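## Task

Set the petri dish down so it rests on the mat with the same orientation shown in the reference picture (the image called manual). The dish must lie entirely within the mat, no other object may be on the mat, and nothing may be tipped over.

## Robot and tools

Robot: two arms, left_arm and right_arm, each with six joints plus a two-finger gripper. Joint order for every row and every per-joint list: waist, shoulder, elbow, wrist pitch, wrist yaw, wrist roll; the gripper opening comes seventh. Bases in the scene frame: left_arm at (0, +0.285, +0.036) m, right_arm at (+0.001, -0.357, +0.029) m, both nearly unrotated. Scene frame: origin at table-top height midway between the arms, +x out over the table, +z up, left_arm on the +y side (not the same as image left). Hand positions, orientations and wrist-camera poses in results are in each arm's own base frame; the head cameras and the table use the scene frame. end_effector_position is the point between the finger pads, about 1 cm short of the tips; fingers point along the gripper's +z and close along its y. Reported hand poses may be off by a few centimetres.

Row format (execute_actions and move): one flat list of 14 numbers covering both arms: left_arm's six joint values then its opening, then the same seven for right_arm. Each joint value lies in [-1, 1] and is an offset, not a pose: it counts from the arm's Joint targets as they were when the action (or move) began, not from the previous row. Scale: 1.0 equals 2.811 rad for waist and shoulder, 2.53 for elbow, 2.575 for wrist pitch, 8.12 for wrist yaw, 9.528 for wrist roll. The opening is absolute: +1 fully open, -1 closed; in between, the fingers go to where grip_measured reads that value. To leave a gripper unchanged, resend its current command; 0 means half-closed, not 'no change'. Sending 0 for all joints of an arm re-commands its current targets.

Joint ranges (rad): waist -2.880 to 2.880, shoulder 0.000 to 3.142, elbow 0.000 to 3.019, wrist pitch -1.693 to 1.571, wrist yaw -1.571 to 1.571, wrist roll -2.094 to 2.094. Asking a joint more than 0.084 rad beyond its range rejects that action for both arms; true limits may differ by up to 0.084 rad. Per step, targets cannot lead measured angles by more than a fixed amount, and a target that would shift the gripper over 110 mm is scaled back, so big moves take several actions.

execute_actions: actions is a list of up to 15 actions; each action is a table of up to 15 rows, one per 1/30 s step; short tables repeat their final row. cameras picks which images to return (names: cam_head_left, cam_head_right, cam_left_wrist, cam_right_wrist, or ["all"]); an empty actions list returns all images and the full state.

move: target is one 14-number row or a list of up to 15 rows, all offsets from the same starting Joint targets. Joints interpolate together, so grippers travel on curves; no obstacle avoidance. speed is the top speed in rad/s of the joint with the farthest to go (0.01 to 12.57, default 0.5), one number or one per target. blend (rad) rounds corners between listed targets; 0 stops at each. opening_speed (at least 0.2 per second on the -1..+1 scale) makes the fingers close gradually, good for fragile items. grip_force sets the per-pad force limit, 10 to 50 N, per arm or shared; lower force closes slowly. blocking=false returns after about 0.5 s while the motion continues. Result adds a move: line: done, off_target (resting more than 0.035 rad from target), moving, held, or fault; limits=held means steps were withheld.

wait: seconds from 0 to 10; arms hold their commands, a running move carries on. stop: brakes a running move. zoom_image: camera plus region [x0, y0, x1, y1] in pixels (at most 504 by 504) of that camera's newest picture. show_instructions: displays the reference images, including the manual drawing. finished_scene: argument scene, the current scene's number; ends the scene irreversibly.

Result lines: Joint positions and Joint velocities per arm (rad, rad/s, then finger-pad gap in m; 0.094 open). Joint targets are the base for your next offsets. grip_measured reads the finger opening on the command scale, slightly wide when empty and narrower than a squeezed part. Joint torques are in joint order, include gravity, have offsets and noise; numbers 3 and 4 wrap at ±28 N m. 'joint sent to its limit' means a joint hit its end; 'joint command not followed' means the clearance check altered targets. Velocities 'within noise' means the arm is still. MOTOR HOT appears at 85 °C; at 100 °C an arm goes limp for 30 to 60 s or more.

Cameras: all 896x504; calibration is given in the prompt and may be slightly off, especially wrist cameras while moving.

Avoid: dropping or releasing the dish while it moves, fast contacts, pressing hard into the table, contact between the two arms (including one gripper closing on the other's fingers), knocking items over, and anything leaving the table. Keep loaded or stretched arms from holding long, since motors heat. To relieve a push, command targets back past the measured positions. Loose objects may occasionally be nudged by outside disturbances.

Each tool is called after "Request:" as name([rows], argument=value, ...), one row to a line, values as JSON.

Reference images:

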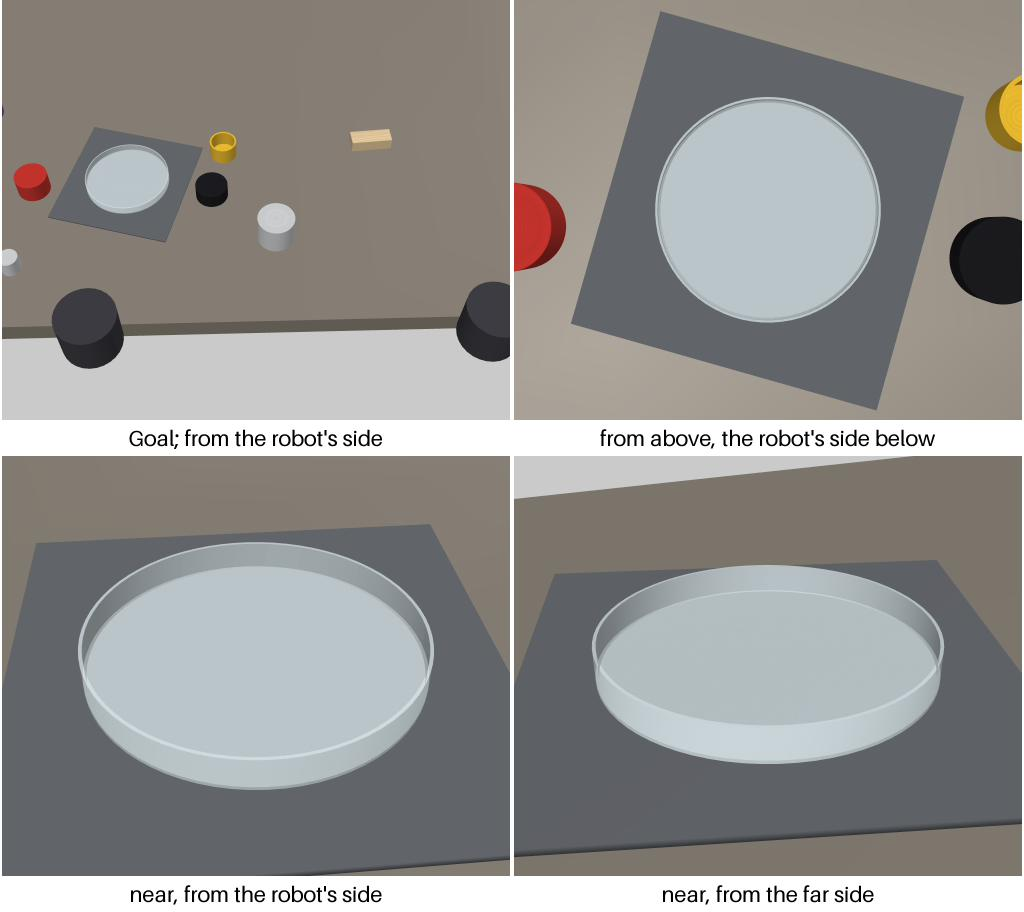

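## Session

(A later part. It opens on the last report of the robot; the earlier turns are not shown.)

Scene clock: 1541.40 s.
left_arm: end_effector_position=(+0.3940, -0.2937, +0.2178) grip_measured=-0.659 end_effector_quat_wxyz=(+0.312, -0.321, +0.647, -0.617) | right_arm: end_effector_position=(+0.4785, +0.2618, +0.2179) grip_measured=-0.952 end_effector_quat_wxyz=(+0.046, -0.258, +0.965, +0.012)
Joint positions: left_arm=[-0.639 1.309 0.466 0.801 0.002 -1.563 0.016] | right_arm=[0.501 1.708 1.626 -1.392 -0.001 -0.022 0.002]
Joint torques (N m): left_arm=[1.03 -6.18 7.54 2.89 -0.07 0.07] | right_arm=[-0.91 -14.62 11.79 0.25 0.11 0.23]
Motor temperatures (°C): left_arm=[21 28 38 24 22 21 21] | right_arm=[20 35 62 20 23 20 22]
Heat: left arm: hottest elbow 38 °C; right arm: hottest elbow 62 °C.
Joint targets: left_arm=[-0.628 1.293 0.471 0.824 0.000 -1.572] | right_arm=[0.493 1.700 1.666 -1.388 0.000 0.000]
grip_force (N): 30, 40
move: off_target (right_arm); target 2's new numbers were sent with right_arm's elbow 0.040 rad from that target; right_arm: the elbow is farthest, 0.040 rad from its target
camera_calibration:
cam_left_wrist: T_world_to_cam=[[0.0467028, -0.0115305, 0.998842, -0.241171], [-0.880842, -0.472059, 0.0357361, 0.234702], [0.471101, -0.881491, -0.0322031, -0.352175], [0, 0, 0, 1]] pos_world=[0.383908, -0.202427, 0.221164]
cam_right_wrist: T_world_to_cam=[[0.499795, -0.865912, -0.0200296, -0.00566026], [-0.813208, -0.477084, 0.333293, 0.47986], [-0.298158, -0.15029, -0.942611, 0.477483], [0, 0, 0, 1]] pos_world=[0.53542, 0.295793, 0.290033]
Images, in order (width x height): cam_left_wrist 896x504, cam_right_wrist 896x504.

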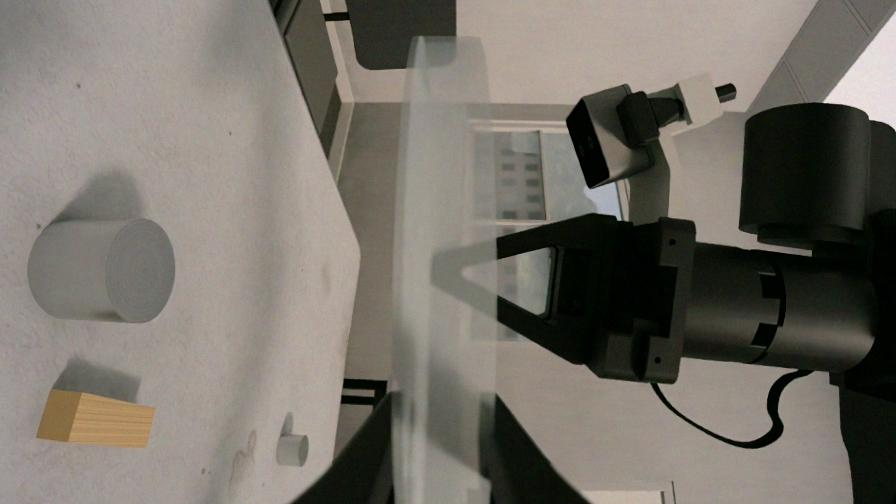

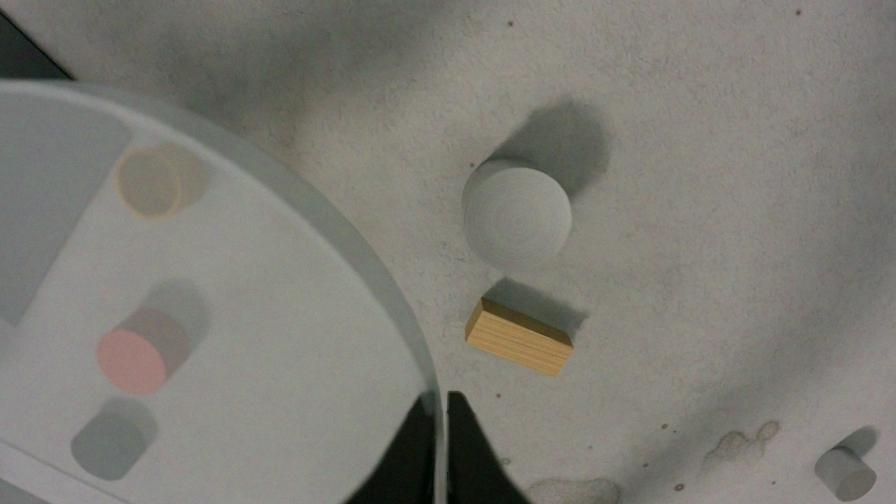

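Request:
move([
  [0,0,0,0,0,0,0.2,0,0,0,0,0,0,-1],
  [0,0,0,0,0,0,0.2,-0.0445,0.0384,0.0751,-0.0165,0,0,-1],
], speed=[0.1,0.12], opening_speed=0.5, cameras=["cam_right_wrist","cam_left_wrist","cam_head_left"])

Scene clock: 1563.60 s.
left_arm: end_effector_position=(+0.3947, -0.2928, +0.2188) grip_measured=+0.198 end_effector_quat_wxyz=(+0.314, -0.322, +0.645, -0.618) | right_arm: end_effector_position=(+0.5502, +0.2146, +0.2411) grip_measured=-0.961 end_effector_quat_wxyz=(+0.075, -0.191, +0.979, +0.014)
Joint positions: left_arm=[-0.638 1.309 0.466 0.804 -0.001 -1.564 0.056] | right_arm=[0.373 1.791 1.793 -1.42 0 -0.014 0.002]
Joint torques (N m): left_arm=[0.97 -6.18 7.54 2.76 0.02 0.08] | right_arm=[-0.62 -14.15 13.57 -0.18 0.09 0.15]
Motor temperatures (°C): left_arm=[21 27 39 24 22 21 20] | right_arm=[20 36 63 20 23 20 23]
Heat: left arm: hottest elbow 39 °C; right arm: hottest elbow 63 °C.
Joint targets: left_arm=[-0.628 1.293 0.471 0.824 0.000 -1.572] | right_arm=[0.368 1.808 1.856 -1.430 0.000 0.000]
grip_force (N): 30, 40
move: off_target (right_arm); right_arm: the elbow is farthest, 0.063 rad from its target
camera_calibration:
cam_left_wrist: T_world_to_cam=[[0.0440337, -0.00850865, 0.998994, -0.240386], [-0.879087, -0.475397, 0.0346994, 0.23426], [0.474623, -0.87973, -0.0284133, -0.353346], [0, 0, 0, 1]] pos_world=[0.384226, -0.201528, 0.221975]
cam_right_wrist: T_world_to_cam=[[0.377851, -0.925667, -0.0192019, -0.00215416], [-0.887068, -0.36788, 0.278882, 0.538136], [-0.265216, -0.0883423, -0.960134, 0.486366], [0, 0, 0, 1]] pos_world=[0.607169, 0.238942, 0.316859]
Images, in order (width x height): cam_head_left 896x504, cam_left_wrist 896x504, cam_right_wrist 896x504.

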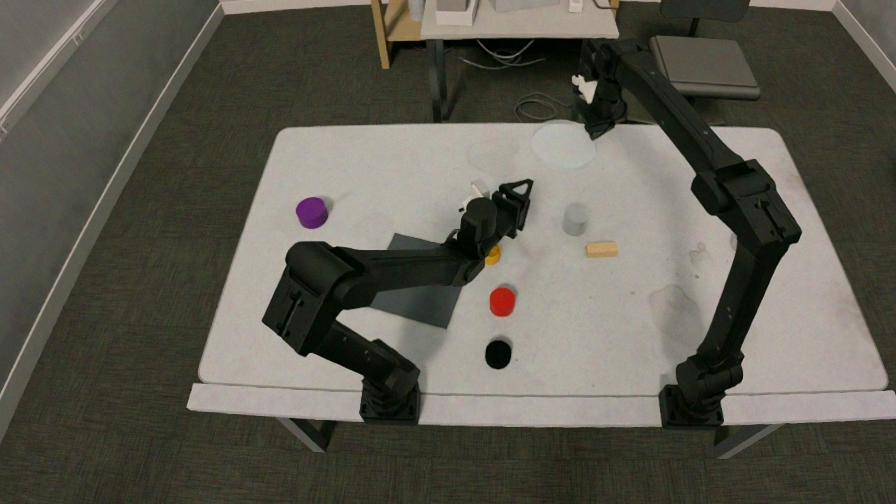

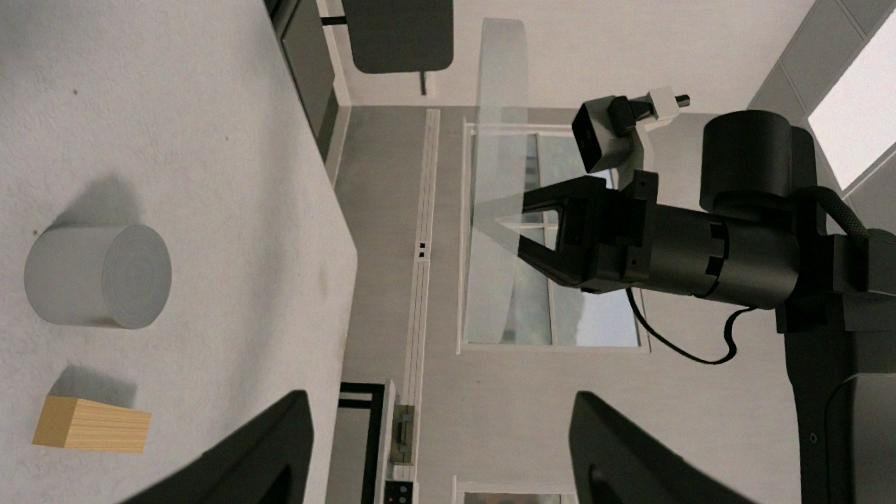

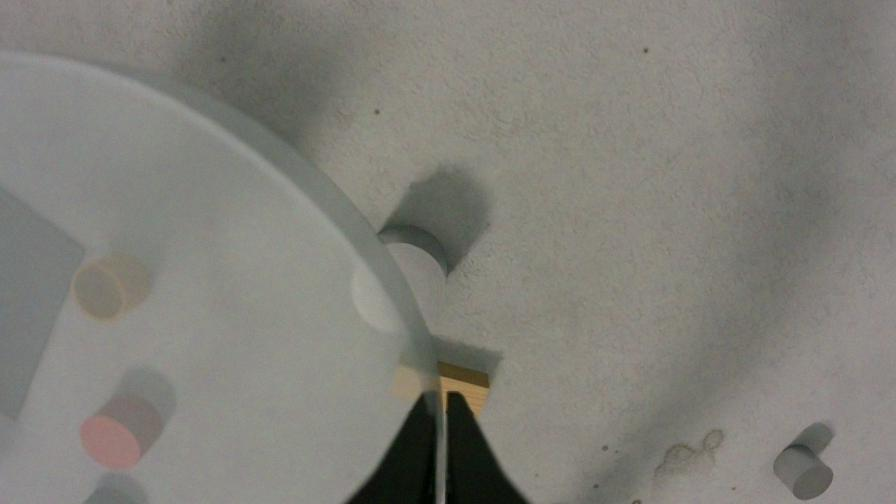

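Request:
move([
  [0.7826,0,0,0,0,0,0.2,0,0,0,0,0,0,-1],
  [0.7826,0,0,0,0,0,0.2,0.2373,0.1475,0.1229,0.0194,0,0,-1],
], speed=[1.0,0.35], blend=[0.3,0], cameras=["cam_right_wrist","cam_head_right","cam_head_left"])

Request:
zoom_image(camera="cam_head_left", region=[300, 190, 540, 350])

Scene clock: 1601.73 s.
left_arm: end_effector_position=(+0.0051, +0.4914, +0.2188) grip_measured=+0.198 end_effector_quat_wxyz=(+0.693, -0.721, +0.006, -0.001) | right_arm: end_effector_position=(+0.3558, +0.6038, +0.1070) grip_measured=-0.961 end_effector_quat_wxyz=(+0.033, -0.502, +0.864, +0.018)
Joint positions: left_arm=[1.561 1.309 0.466 0.804 0 -1.564 0.056] | right_arm=[1.039 2.211 2.108 -1.393 0 -0.013 0.002]
Joint torques (N m): left_arm=[1.08 -6.18 7.54 2.76 0.01 0.08] | right_arm=[-0.73 -19.55 13.14 0.51 0.06 0.15]
Motor temperatures (°C): left_arm=[21 27 39 24 22 21 20] | right_arm=[20 33 70 20 23 20 24]
Heat: left arm: hottest elbow 39 °C; right arm: hottest elbow 70 °C.
Joint targets: left_arm=[1.572 1.293 0.471 0.824 0.000 -1.572] | right_arm=[1.035 2.222 2.167 -1.380 0.000 0.000]
grip_force (N): 30, 40
move: off_target (right_arm); right_arm: the elbow is farthest, 0.059 rad from its target
camera_calibration:
cam_right_wrist: T_world_to_cam=[[0.868272, -0.495701, -0.0196158, -0.00511844], [-0.457765, -0.815808, 0.353423, 0.656024], [-0.191195, -0.297888, -0.935258, 0.438035], [0, 0, 0, 1]] pos_world=[0.388499, 0.663138, 0.177722]
Images, in order (width x height): cam_head_left 896x504, cam_head_right 896x504, cam_right_wrist 896x504.

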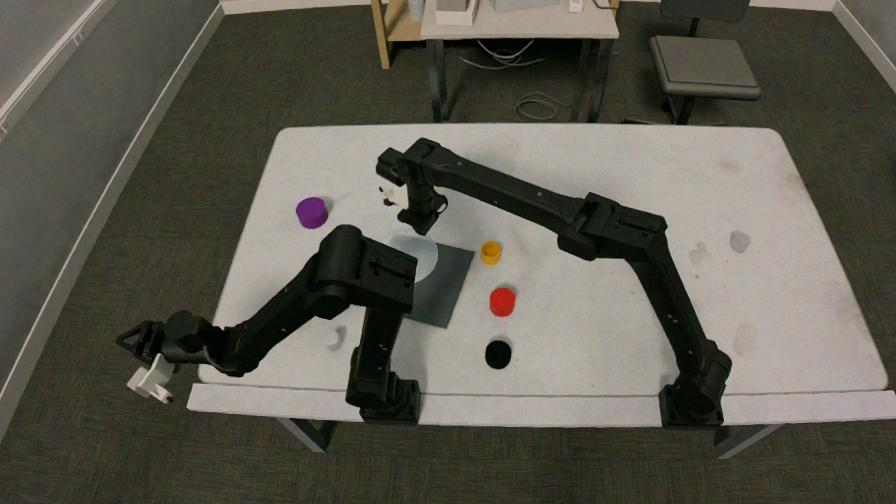

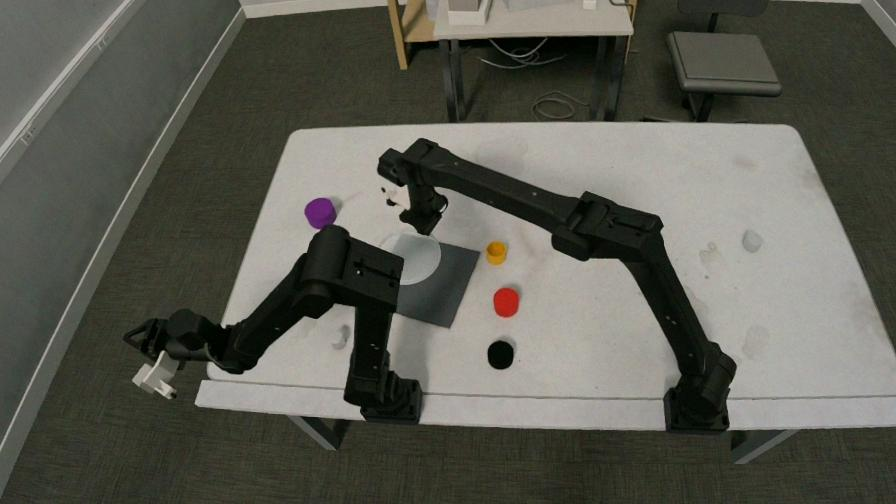

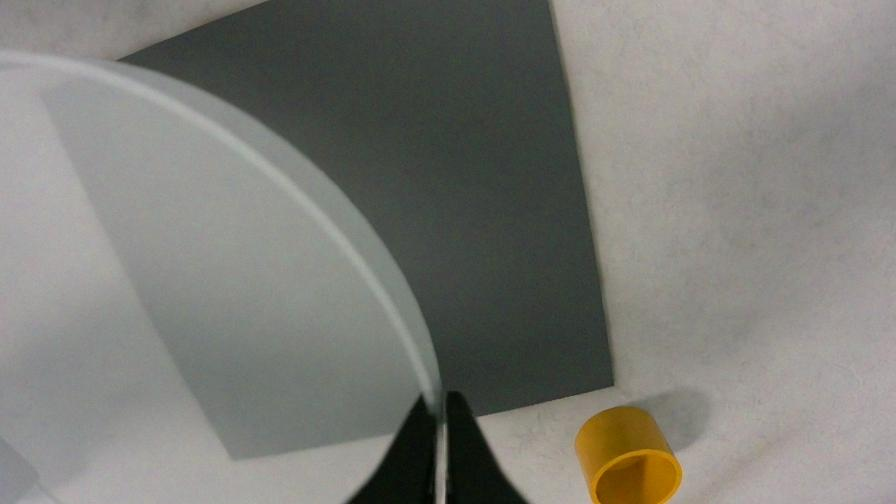

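Scaled by 2.100 from the camera's 896x504 image, which has a finer 1280x720 frame.

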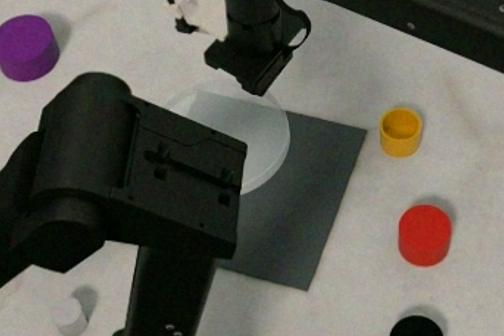

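Request:
move(target=[0,0,0,0,0,0,0.2,-0.0107,0.0074,-0.085,0.0742,0,0,-1], speed=0.15, cameras=["cam_right_wrist","cam_head_right"])

Request:
zoom_image(camera="cam_head_right", region=[320, 190, 560, 350])

Scene clock: 1658.77 s.
left_arm: end_effector_position=(+0.0051, +0.4914, +0.2188) grip_measured=+0.198 end_effector_quat_wxyz=(+0.693, -0.721, +0.006, -0.001) | right_arm: end_effector_position=(+0.3696, +0.5909, +0.0375) grip_measured=-0.961 end_effector_quat_wxyz=(+0.040, -0.490, +0.870, +0.022)
Joint positions: left_arm=[1.561 1.309 0.466 0.804 0 -1.564 0.056] | right_arm=[1.013 2.228 1.951 -1.203 0 -0.013 0.002]
Joint torques (N m): left_arm=[1.08 -6.18 7.54 2.76 0.01 0.08] | right_arm=[-0.91 -19.02 8.54 0.55 0.06 0.15]
Motor temperatures (°C): left_arm=[21 27 39 25 22 21 20] | right_arm=[20 34 73 20 22 20 24]
Heat: left arm: hottest elbow 39 °C; right arm: hottest elbow 73 °C.
Joint targets: left_arm=[1.572 1.293 0.471 0.824 0.000 -1.572] | right_arm=[1.005 2.243 1.952 -1.189 0.000 0.000]
grip_force (N): 30, 40
move: done
camera_calibration:
cam_right_wrist: T_world_to_cam=[[0.855088, -0.518121, -0.0193725, -0.00666401], [-0.48217, -0.808381, 0.337688, 0.681622], [-0.190623, -0.279412, -0.941059, 0.3608], [0, 0, 0, 1]] pos_world=[0.403133, 0.648369, 0.10923]
Images, in order (width x height): cam_head_right 896x504, cam_right_wrist 896x504.

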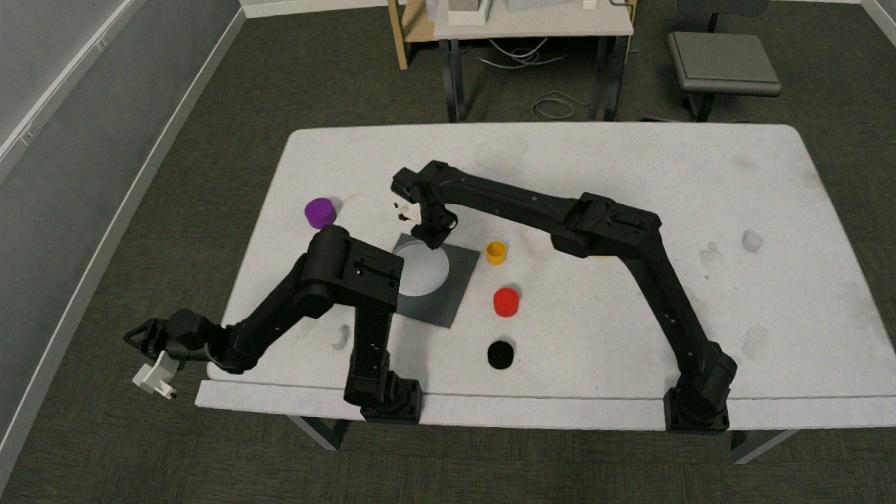

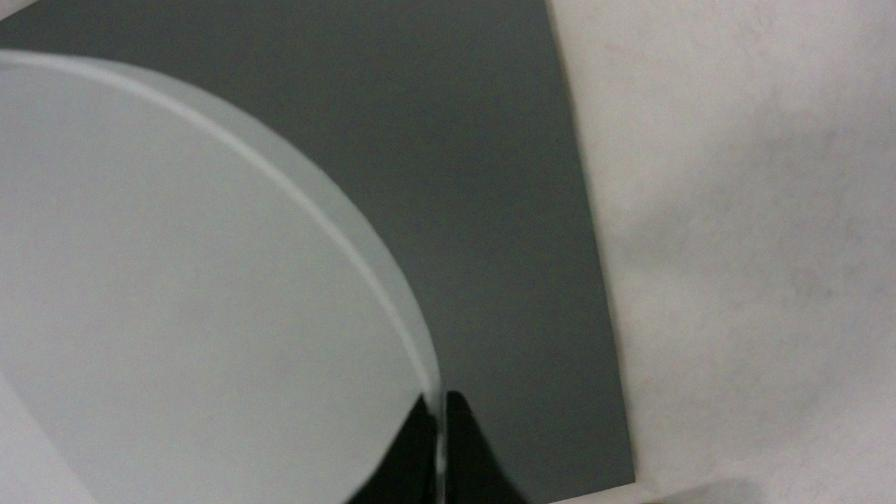

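Scaled by 2.100 from the camera's 896x504 image, which has a finer 1280x720 frame.

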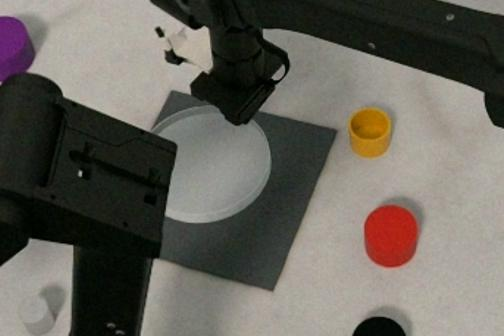

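Request:
move(target=[0,0,0,0,0,0,0.2,-0.0028,-0.0007,-0.0296,0.0283,0,0,-1], speed=0.08, cameras=["cam_right_wrist","cam_head_right"])

Request:
zoom_image(camera="cam_head_right", region=[360, 210, 520, 340])

Scene clock: 1677.30 s.
left_arm: end_effector_position=(+0.0051, +0.4914, +0.2188) grip_measured=+0.198 end_effector_quat_wxyz=(+0.693, -0.721, +0.006, -0.001) | right_arm: end_effector_position=(+0.3695, +0.5804, +0.0107) grip_measured=-0.961 end_effector_quat_wxyz=(+0.040, -0.487, +0.872, +0.021)
Joint positions: left_arm=[1.561 1.309 0.466 0.804 0 -1.564 0.056] | right_arm=[1.005 2.228 1.878 -1.13 0 -0.013 0.002]
Joint torques (N m): left_arm=[1.08 -6.18 7.54 2.76 0.01 0.08] | right_arm=[-0.91 -19.19 8.27 0.55 0.06 0.15]
Motor temperatures (°C): left_arm=[21 27 39 25 22 21 20] | right_arm=[20 39 68 20 22 20 25]
Heat: left arm: hottest elbow 39 °C; right arm: hottest elbow 68 °C.
Joint targets: left_arm=[1.572 1.293 0.471 0.824 0.000 -1.572] | right_arm=[0.997 2.241 1.877 -1.116 0.000 0.000]
grip_force (N): 30, 40
move: done
camera_calibration:
cam_right_wrist: T_world_to_cam=[[0.850896, -0.524977, -0.019337, -0.00706503], [-0.48845, -0.804169, 0.338716, 0.681915], [-0.193368, -0.278767, -0.94069, 0.33331], [0, 0, 0, 1]] pos_world=[0.403545, 0.637581, 0.0824292]
Images, in order (width x height): cam_head_right 896x504, cam_right_wrist 896x504.

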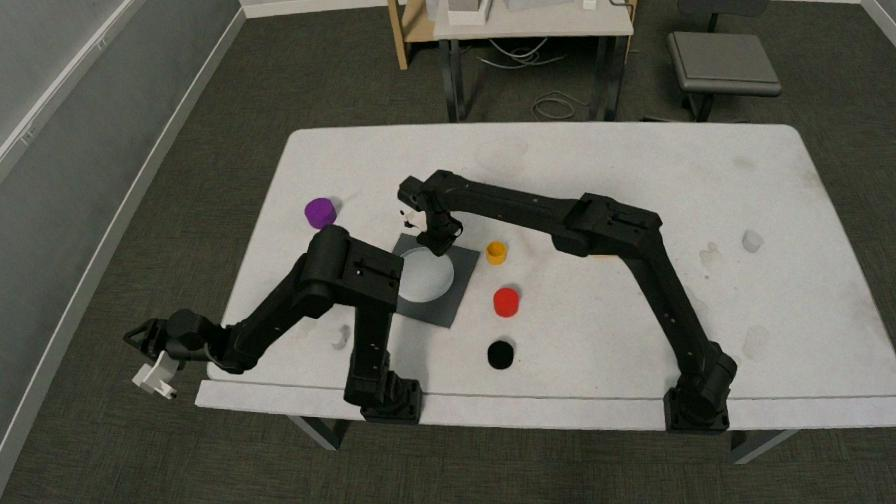

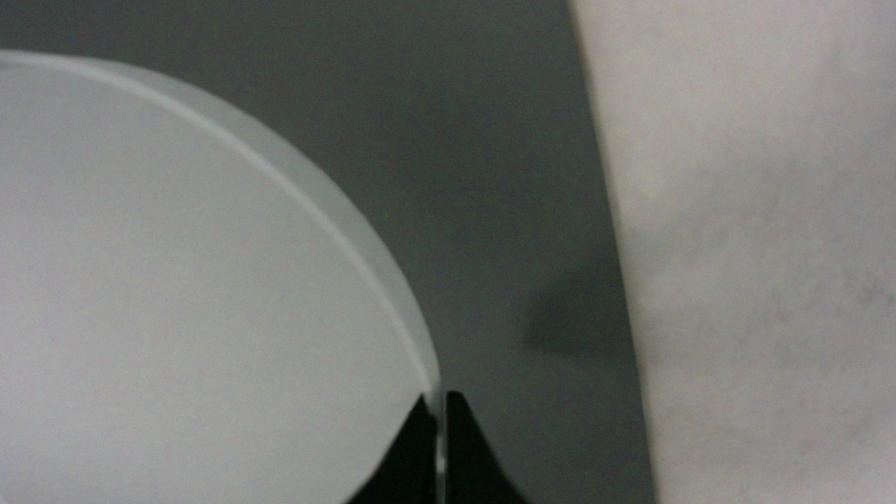

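Scaled by 3.150 from the camera's 896x504 image, which has a finer 1280x720 frame.

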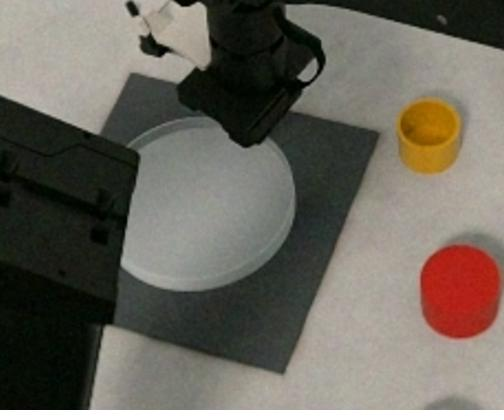

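Request:
move(target=[0,0,0,0,0,0,0.2,0,0.0031,-0.0029,0.0062,0,0,-1], speed=0.04)

Request:
move(target=[0,0,0,0,0,0,0.2,0,0.0023,-0.0022,0.0047,0,0,-1], speed=0.04, cameras=["cam_head_right"])

Request:
zoom_image(camera="cam_head_right", region=[360, 210, 520, 340])

Scene clock: 1695.70 s.
left_arm: end_effector_position=(+0.0051, +0.4914, +0.2188) grip_measured=+0.198 end_effector_quat_wxyz=(+0.693, -0.721, +0.006, -0.001) | right_arm: end_effector_position=(+0.3700, +0.5812, +0.0066) grip_measured=-0.961 end_effector_quat_wxyz=(+0.042, -0.487, +0.872, +0.023)
Joint positions: left_arm=[1.561 1.309 0.466 0.804 0 -1.564 0.056] | right_arm=[1.005 2.231 1.871 -1.115 0 -0.013 0.002]
Joint torques (N m): left_arm=[1.08 -6.18 7.54 2.76 0.01 0.08] | right_arm=[-0.91 -18.55 8.2 0.65 0.06 0.15]
Motor temperatures (°C): left_arm=[21 27 40 25 22 21 20] | right_arm=[20 40 65 20 22 20 25]
Heat: left arm: hottest elbow 40 °C; right arm: hottest elbow 65 °C.
Joint targets: left_arm=[1.572 1.293 0.471 0.824 0.000 -1.572] | right_arm=[0.997 2.250 1.870 -1.101 0.000 0.000]
grip_force (N): 30, 40
move: done

Scene clock: 1696.63 s.
left_arm: end_effector_position=(+0.0051, +0.4914, +0.2188) grip_measured=+0.198 end_effector_quat_wxyz=(+0.693, -0.721, +0.006, -0.001) | right_arm: end_effector_position=(+0.3699, +0.5811, -0.0001) grip_measured=-0.961 end_effector_quat_wxyz=(+0.042, -0.487, +0.872, +0.023)
Joint positions: left_arm=[1.561 1.309 0.466 0.804 0 -1.564 0.056] | right_arm=[1.005 2.238 1.865 -1.102 0 -0.013 0.002]
Joint torques (N m): left_arm=[1.08 -6.18 7.53 2.76 0.01 0.08] | right_arm=[-0.91 -18.61 8.24 0.57 0.06 0.15]
Motor temperatures (°C): left_arm=[21 27 40 25 22 21 20] | right_arm=[20 40 65 20 22 20 25]
Heat: left arm: hottest elbow 40 °C; right arm: hottest elbow 65 °C.
Joint targets: left_arm=[1.572 1.293 0.471 0.824 0.000 -1.572] | right_arm=[0.997 2.257 1.864 -1.088 0.000 0.000]
grip_force (N): 30, 40
move: done
Images, in order (width x height): cam_head_right 896x504.

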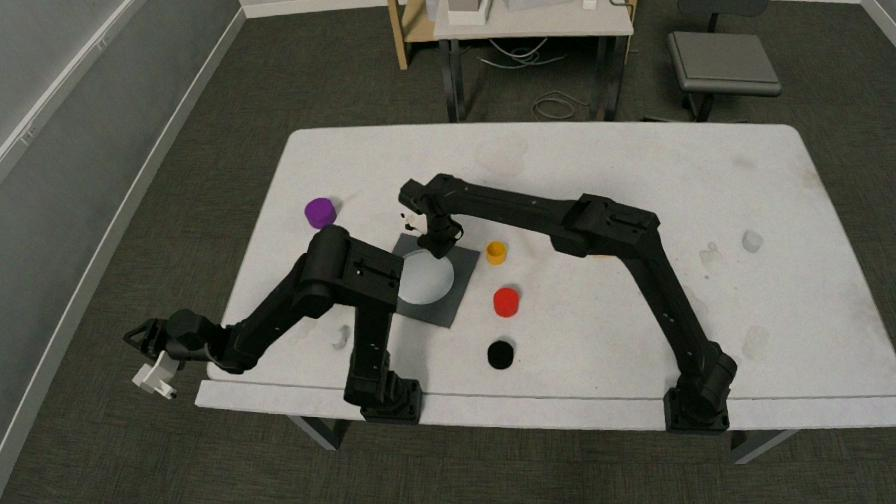

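Scaled by 3.150 from the camera's 896x504 image, which has a finer 1280x720 frame.

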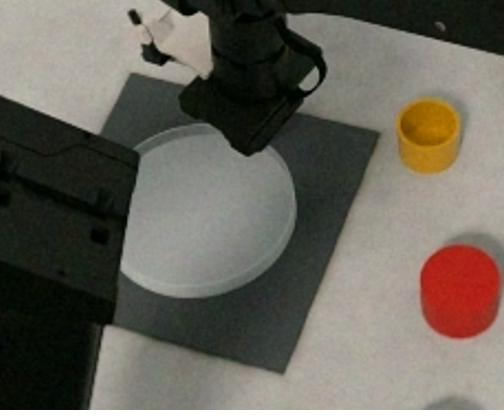

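Request:
move(target=[0,0,0,0,0,0,0.2,0,0.0023,-0.0022,0.0047,0,0,-1], speed=0.04)

Request:
move(target=[0,0,0,0,0,0,0.2,0,0.0023,-0.0022,0.0047,0,0,-1], speed=0.04)

Scene clock: 1704.77 s.
left_arm: end_effector_position=(+0.0051, +0.4914, +0.2188) grip_measured=+0.198 end_effector_quat_wxyz=(+0.693, -0.721, +0.006, -0.001) | right_arm: end_effector_position=(+0.3699, +0.5811, -0.0060) grip_measured=-0.961 end_effector_quat_wxyz=(+0.042, -0.487, +0.872, +0.023)
Joint positions: left_arm=[1.561 1.309 0.466 0.804 0 -1.564 0.056] | right_arm=[1.005 2.244 1.859 -1.09 0 -0.013 0.002]
Joint torques (N m): left_arm=[1.08 -6.18 7.54 2.77 0.01 0.08] | right_arm=[-0.85 -18.67 8.17 0.57 0.06 0.15]
Motor temperatures (°C): left_arm=[21 27 40 25 22 21 20] | right_arm=[20 39 65 20 22 20 25]
Heat: left arm: hottest elbow 40 °C; right arm: hottest elbow 65 °C.
Joint targets: left_arm=[1.572 1.293 0.471 0.824 0.000 -1.572] | right_arm=[0.997 2.263 1.858 -1.076 0.000 0.000]
grip_force (N): 30, 40
move: done

Scene clock: 1705.67 s.
left_arm: end_effector_position=(+0.0051, +0.4914, +0.2188) grip_measured=+0.198 end_effector_quat_wxyz=(+0.693, -0.721, +0.006, -0.001) | right_arm: end_effector_position=(+0.3702, +0.5815, -0.0112) grip_measured=-0.961 end_effector_quat_wxyz=(+0.043, -0.487, +0.872, +0.023)
Joint positions: left_arm=[1.561 1.309 0.466 0.804 0 -1.564 0.056] | right_arm=[1.005 2.249 1.854 -1.077 0 -0.013 0.002]
Joint torques (N m): left_arm=[1.03 -6.18 7.54 2.76 0 0.08] | right_arm=[-0.91 -18.73 8.13 0.57 0.06 0.15]
Motor temperatures (°C): left_arm=[21 27 40 25 22 21 20] | right_arm=[20 39 65 20 22 20 25]
Heat: left arm: hottest elbow 40 °C; right arm: hottest elbow 65 °C.
Joint targets: left_arm=[1.572 1.293 0.471 0.824 0.000 -1.572] | right_arm=[0.997 2.270 1.853 -1.064 0.000 0.000]
grip_force (N): 30, 40
move: done

Request:
move(target=[0,0,0,0,0,0,0.2,0,0.0023,-0.0022,0.0047,0,0,-1], speed=0.04, cameras=["cam_head_right","cam_right_wrist"])

Request:
zoom_image(camera="cam_head_right", region=[360, 210, 520, 340])

Scene clock: 1712.77 s.
left_arm: end_effector_position=(+0.0051, +0.4914, +0.2188) grip_measured=+0.198 end_effector_quat_wxyz=(+0.693, -0.721, +0.006, -0.001) | right_arm: end_effector_position=(+0.3715, +0.5837, -0.0114) grip_measured=-0.961 end_effector_quat_wxyz=(+0.048, -0.487, +0.872, +0.026)
Joint positions: left_arm=[1.561 1.309 0.466 0.804 0 -1.564 0.056] | right_arm=[1.005 2.25 1.854 -1.066 0 -0.013 0.002]
Joint torques (N m): left_arm=[1.08 -6.18 7.54 2.76 0.01 0.08] | right_arm=[-0.91 -18.26 7.71 0.58 0.06 0.15]
Motor temperatures (°C): left_arm=[21 27 40 25 22 21 20] | right_arm=[20 39 65 20 22 20 25]
Heat: left arm: hottest elbow 40 °C; right arm: hottest elbow 65 °C.
Joint targets: left_arm=[1.572 1.293 0.471 0.824 0.000 -1.572] | right_arm=[0.997 2.276 1.847 -1.052 0.000 0.000]
grip_force (N): 30, 40
move: done
camera_calibration:
cam_right_wrist: T_world_to_cam=[[0.851064, -0.524713, -0.0191476, -0.00775351], [-0.491701, -0.80925, 0.321472, 0.697063], [-0.184176, -0.264178, -0.946726, 0.301853], [0, 0, 0, 1]] pos_world=[0.40494, 0.639773, 0.0615378]
Images, in order (width x height): cam_head_right 896x504, cam_right_wrist 896x504.

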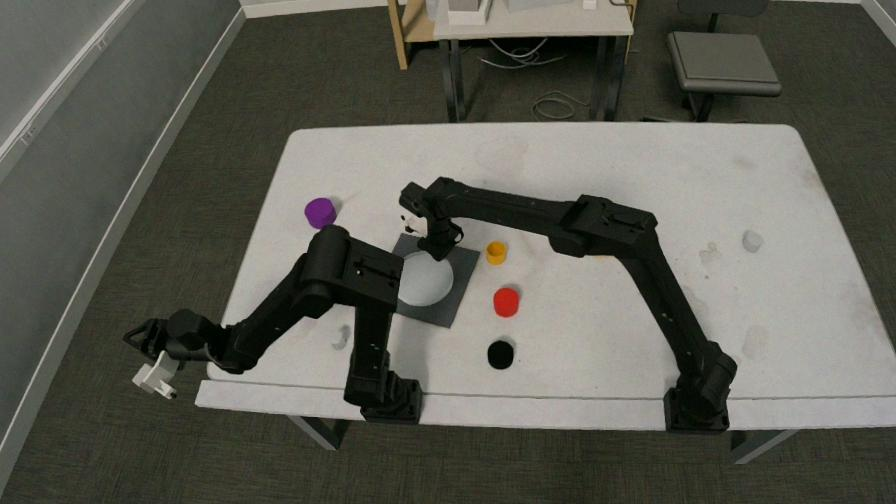

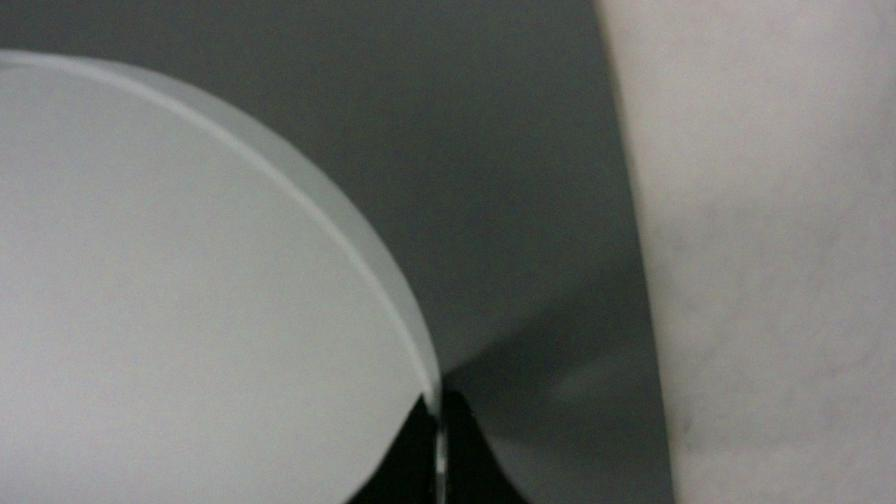

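Scaled by 3.150 from the camera's 896x504 image, which has a finer 1280x720 frame.

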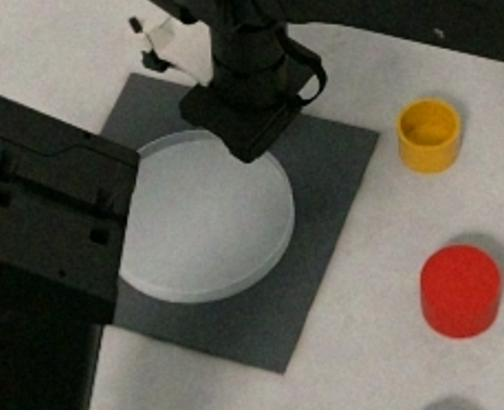

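Request:
move([
  [0,0,0,0,0,0,0.2,0,0,0,0,0,0,-0.6],
  [0,0,0,0,0,0,0.2,0,-0.032,0.0553,-0.0652,0,0,-0.6],
  [0,0,0,0,0,0,0.2,-0.2846,-0.09,0.0553,-0.0652,0,0,-0.6],
], speed=[0.1,0.12,0.5], opening_speed=0.3, cameras=["cam_head_right"])

Request:
zoom_image(camera="cam_head_right", region=[330, 190, 570, 350])

Scene clock: 1733.73 s.
left_arm: end_effector_position=(+0.0051, +0.4914, +0.2188) grip_measured=+0.198 end_effector_quat_wxyz=(+0.693, -0.721, +0.006, -0.001) | right_arm: end_effector_position=(+0.6831, +0.1356, +0.1568) grip_measured=-0.602 end_effector_quat_wxyz=(+0.127, -0.103, +0.986, +0.012)
Joint positions: left_arm=[1.561 1.309 0.466 0.804 0 -1.564 0.056] | right_arm=[0.197 2.041 1.936 -1.21 0 -0.012 0.019]
Joint torques (N m): left_arm=[1.08 -6.18 7.54 2.76 0 0.08] | right_arm=[0.03 -19.96 12.89 -0.03 0.05 0.14]
Motor temperatures (°C): left_arm=[21 27 40 25 22 21 19] | right_arm=[20 41 64 20 22 20 24]
Heat: left arm: hottest elbow 40 °C; right arm: hottest elbow 64 °C.
Joint targets: left_arm=[1.572 1.293 0.471 0.824 0.000 -1.572] | right_arm=[0.197 2.023 1.987 -1.220 0.000 0.000]
grip_force (N): 30, 40
move: off_target (right_arm); right_arm: the elbow is farthest, 0.051 rad from its target
Images, in order (width x height): cam_head_right 896x504.

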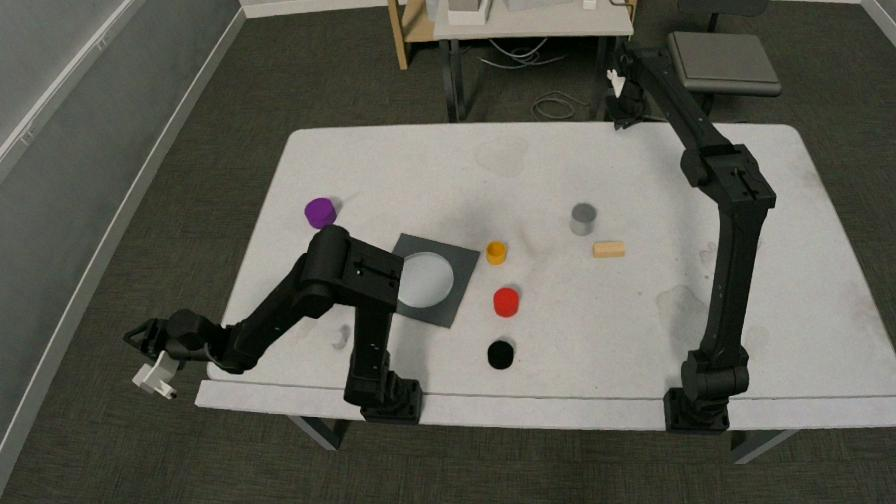

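Scaled by 2.100 from the camera's 896x504 image, which has a finer 1280x720 frame.

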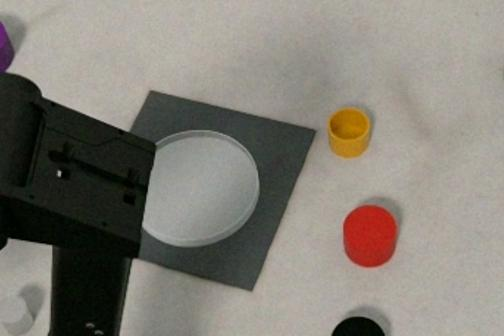

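Request:
finished_scene(scene=2)

The scene is finished: the task was done.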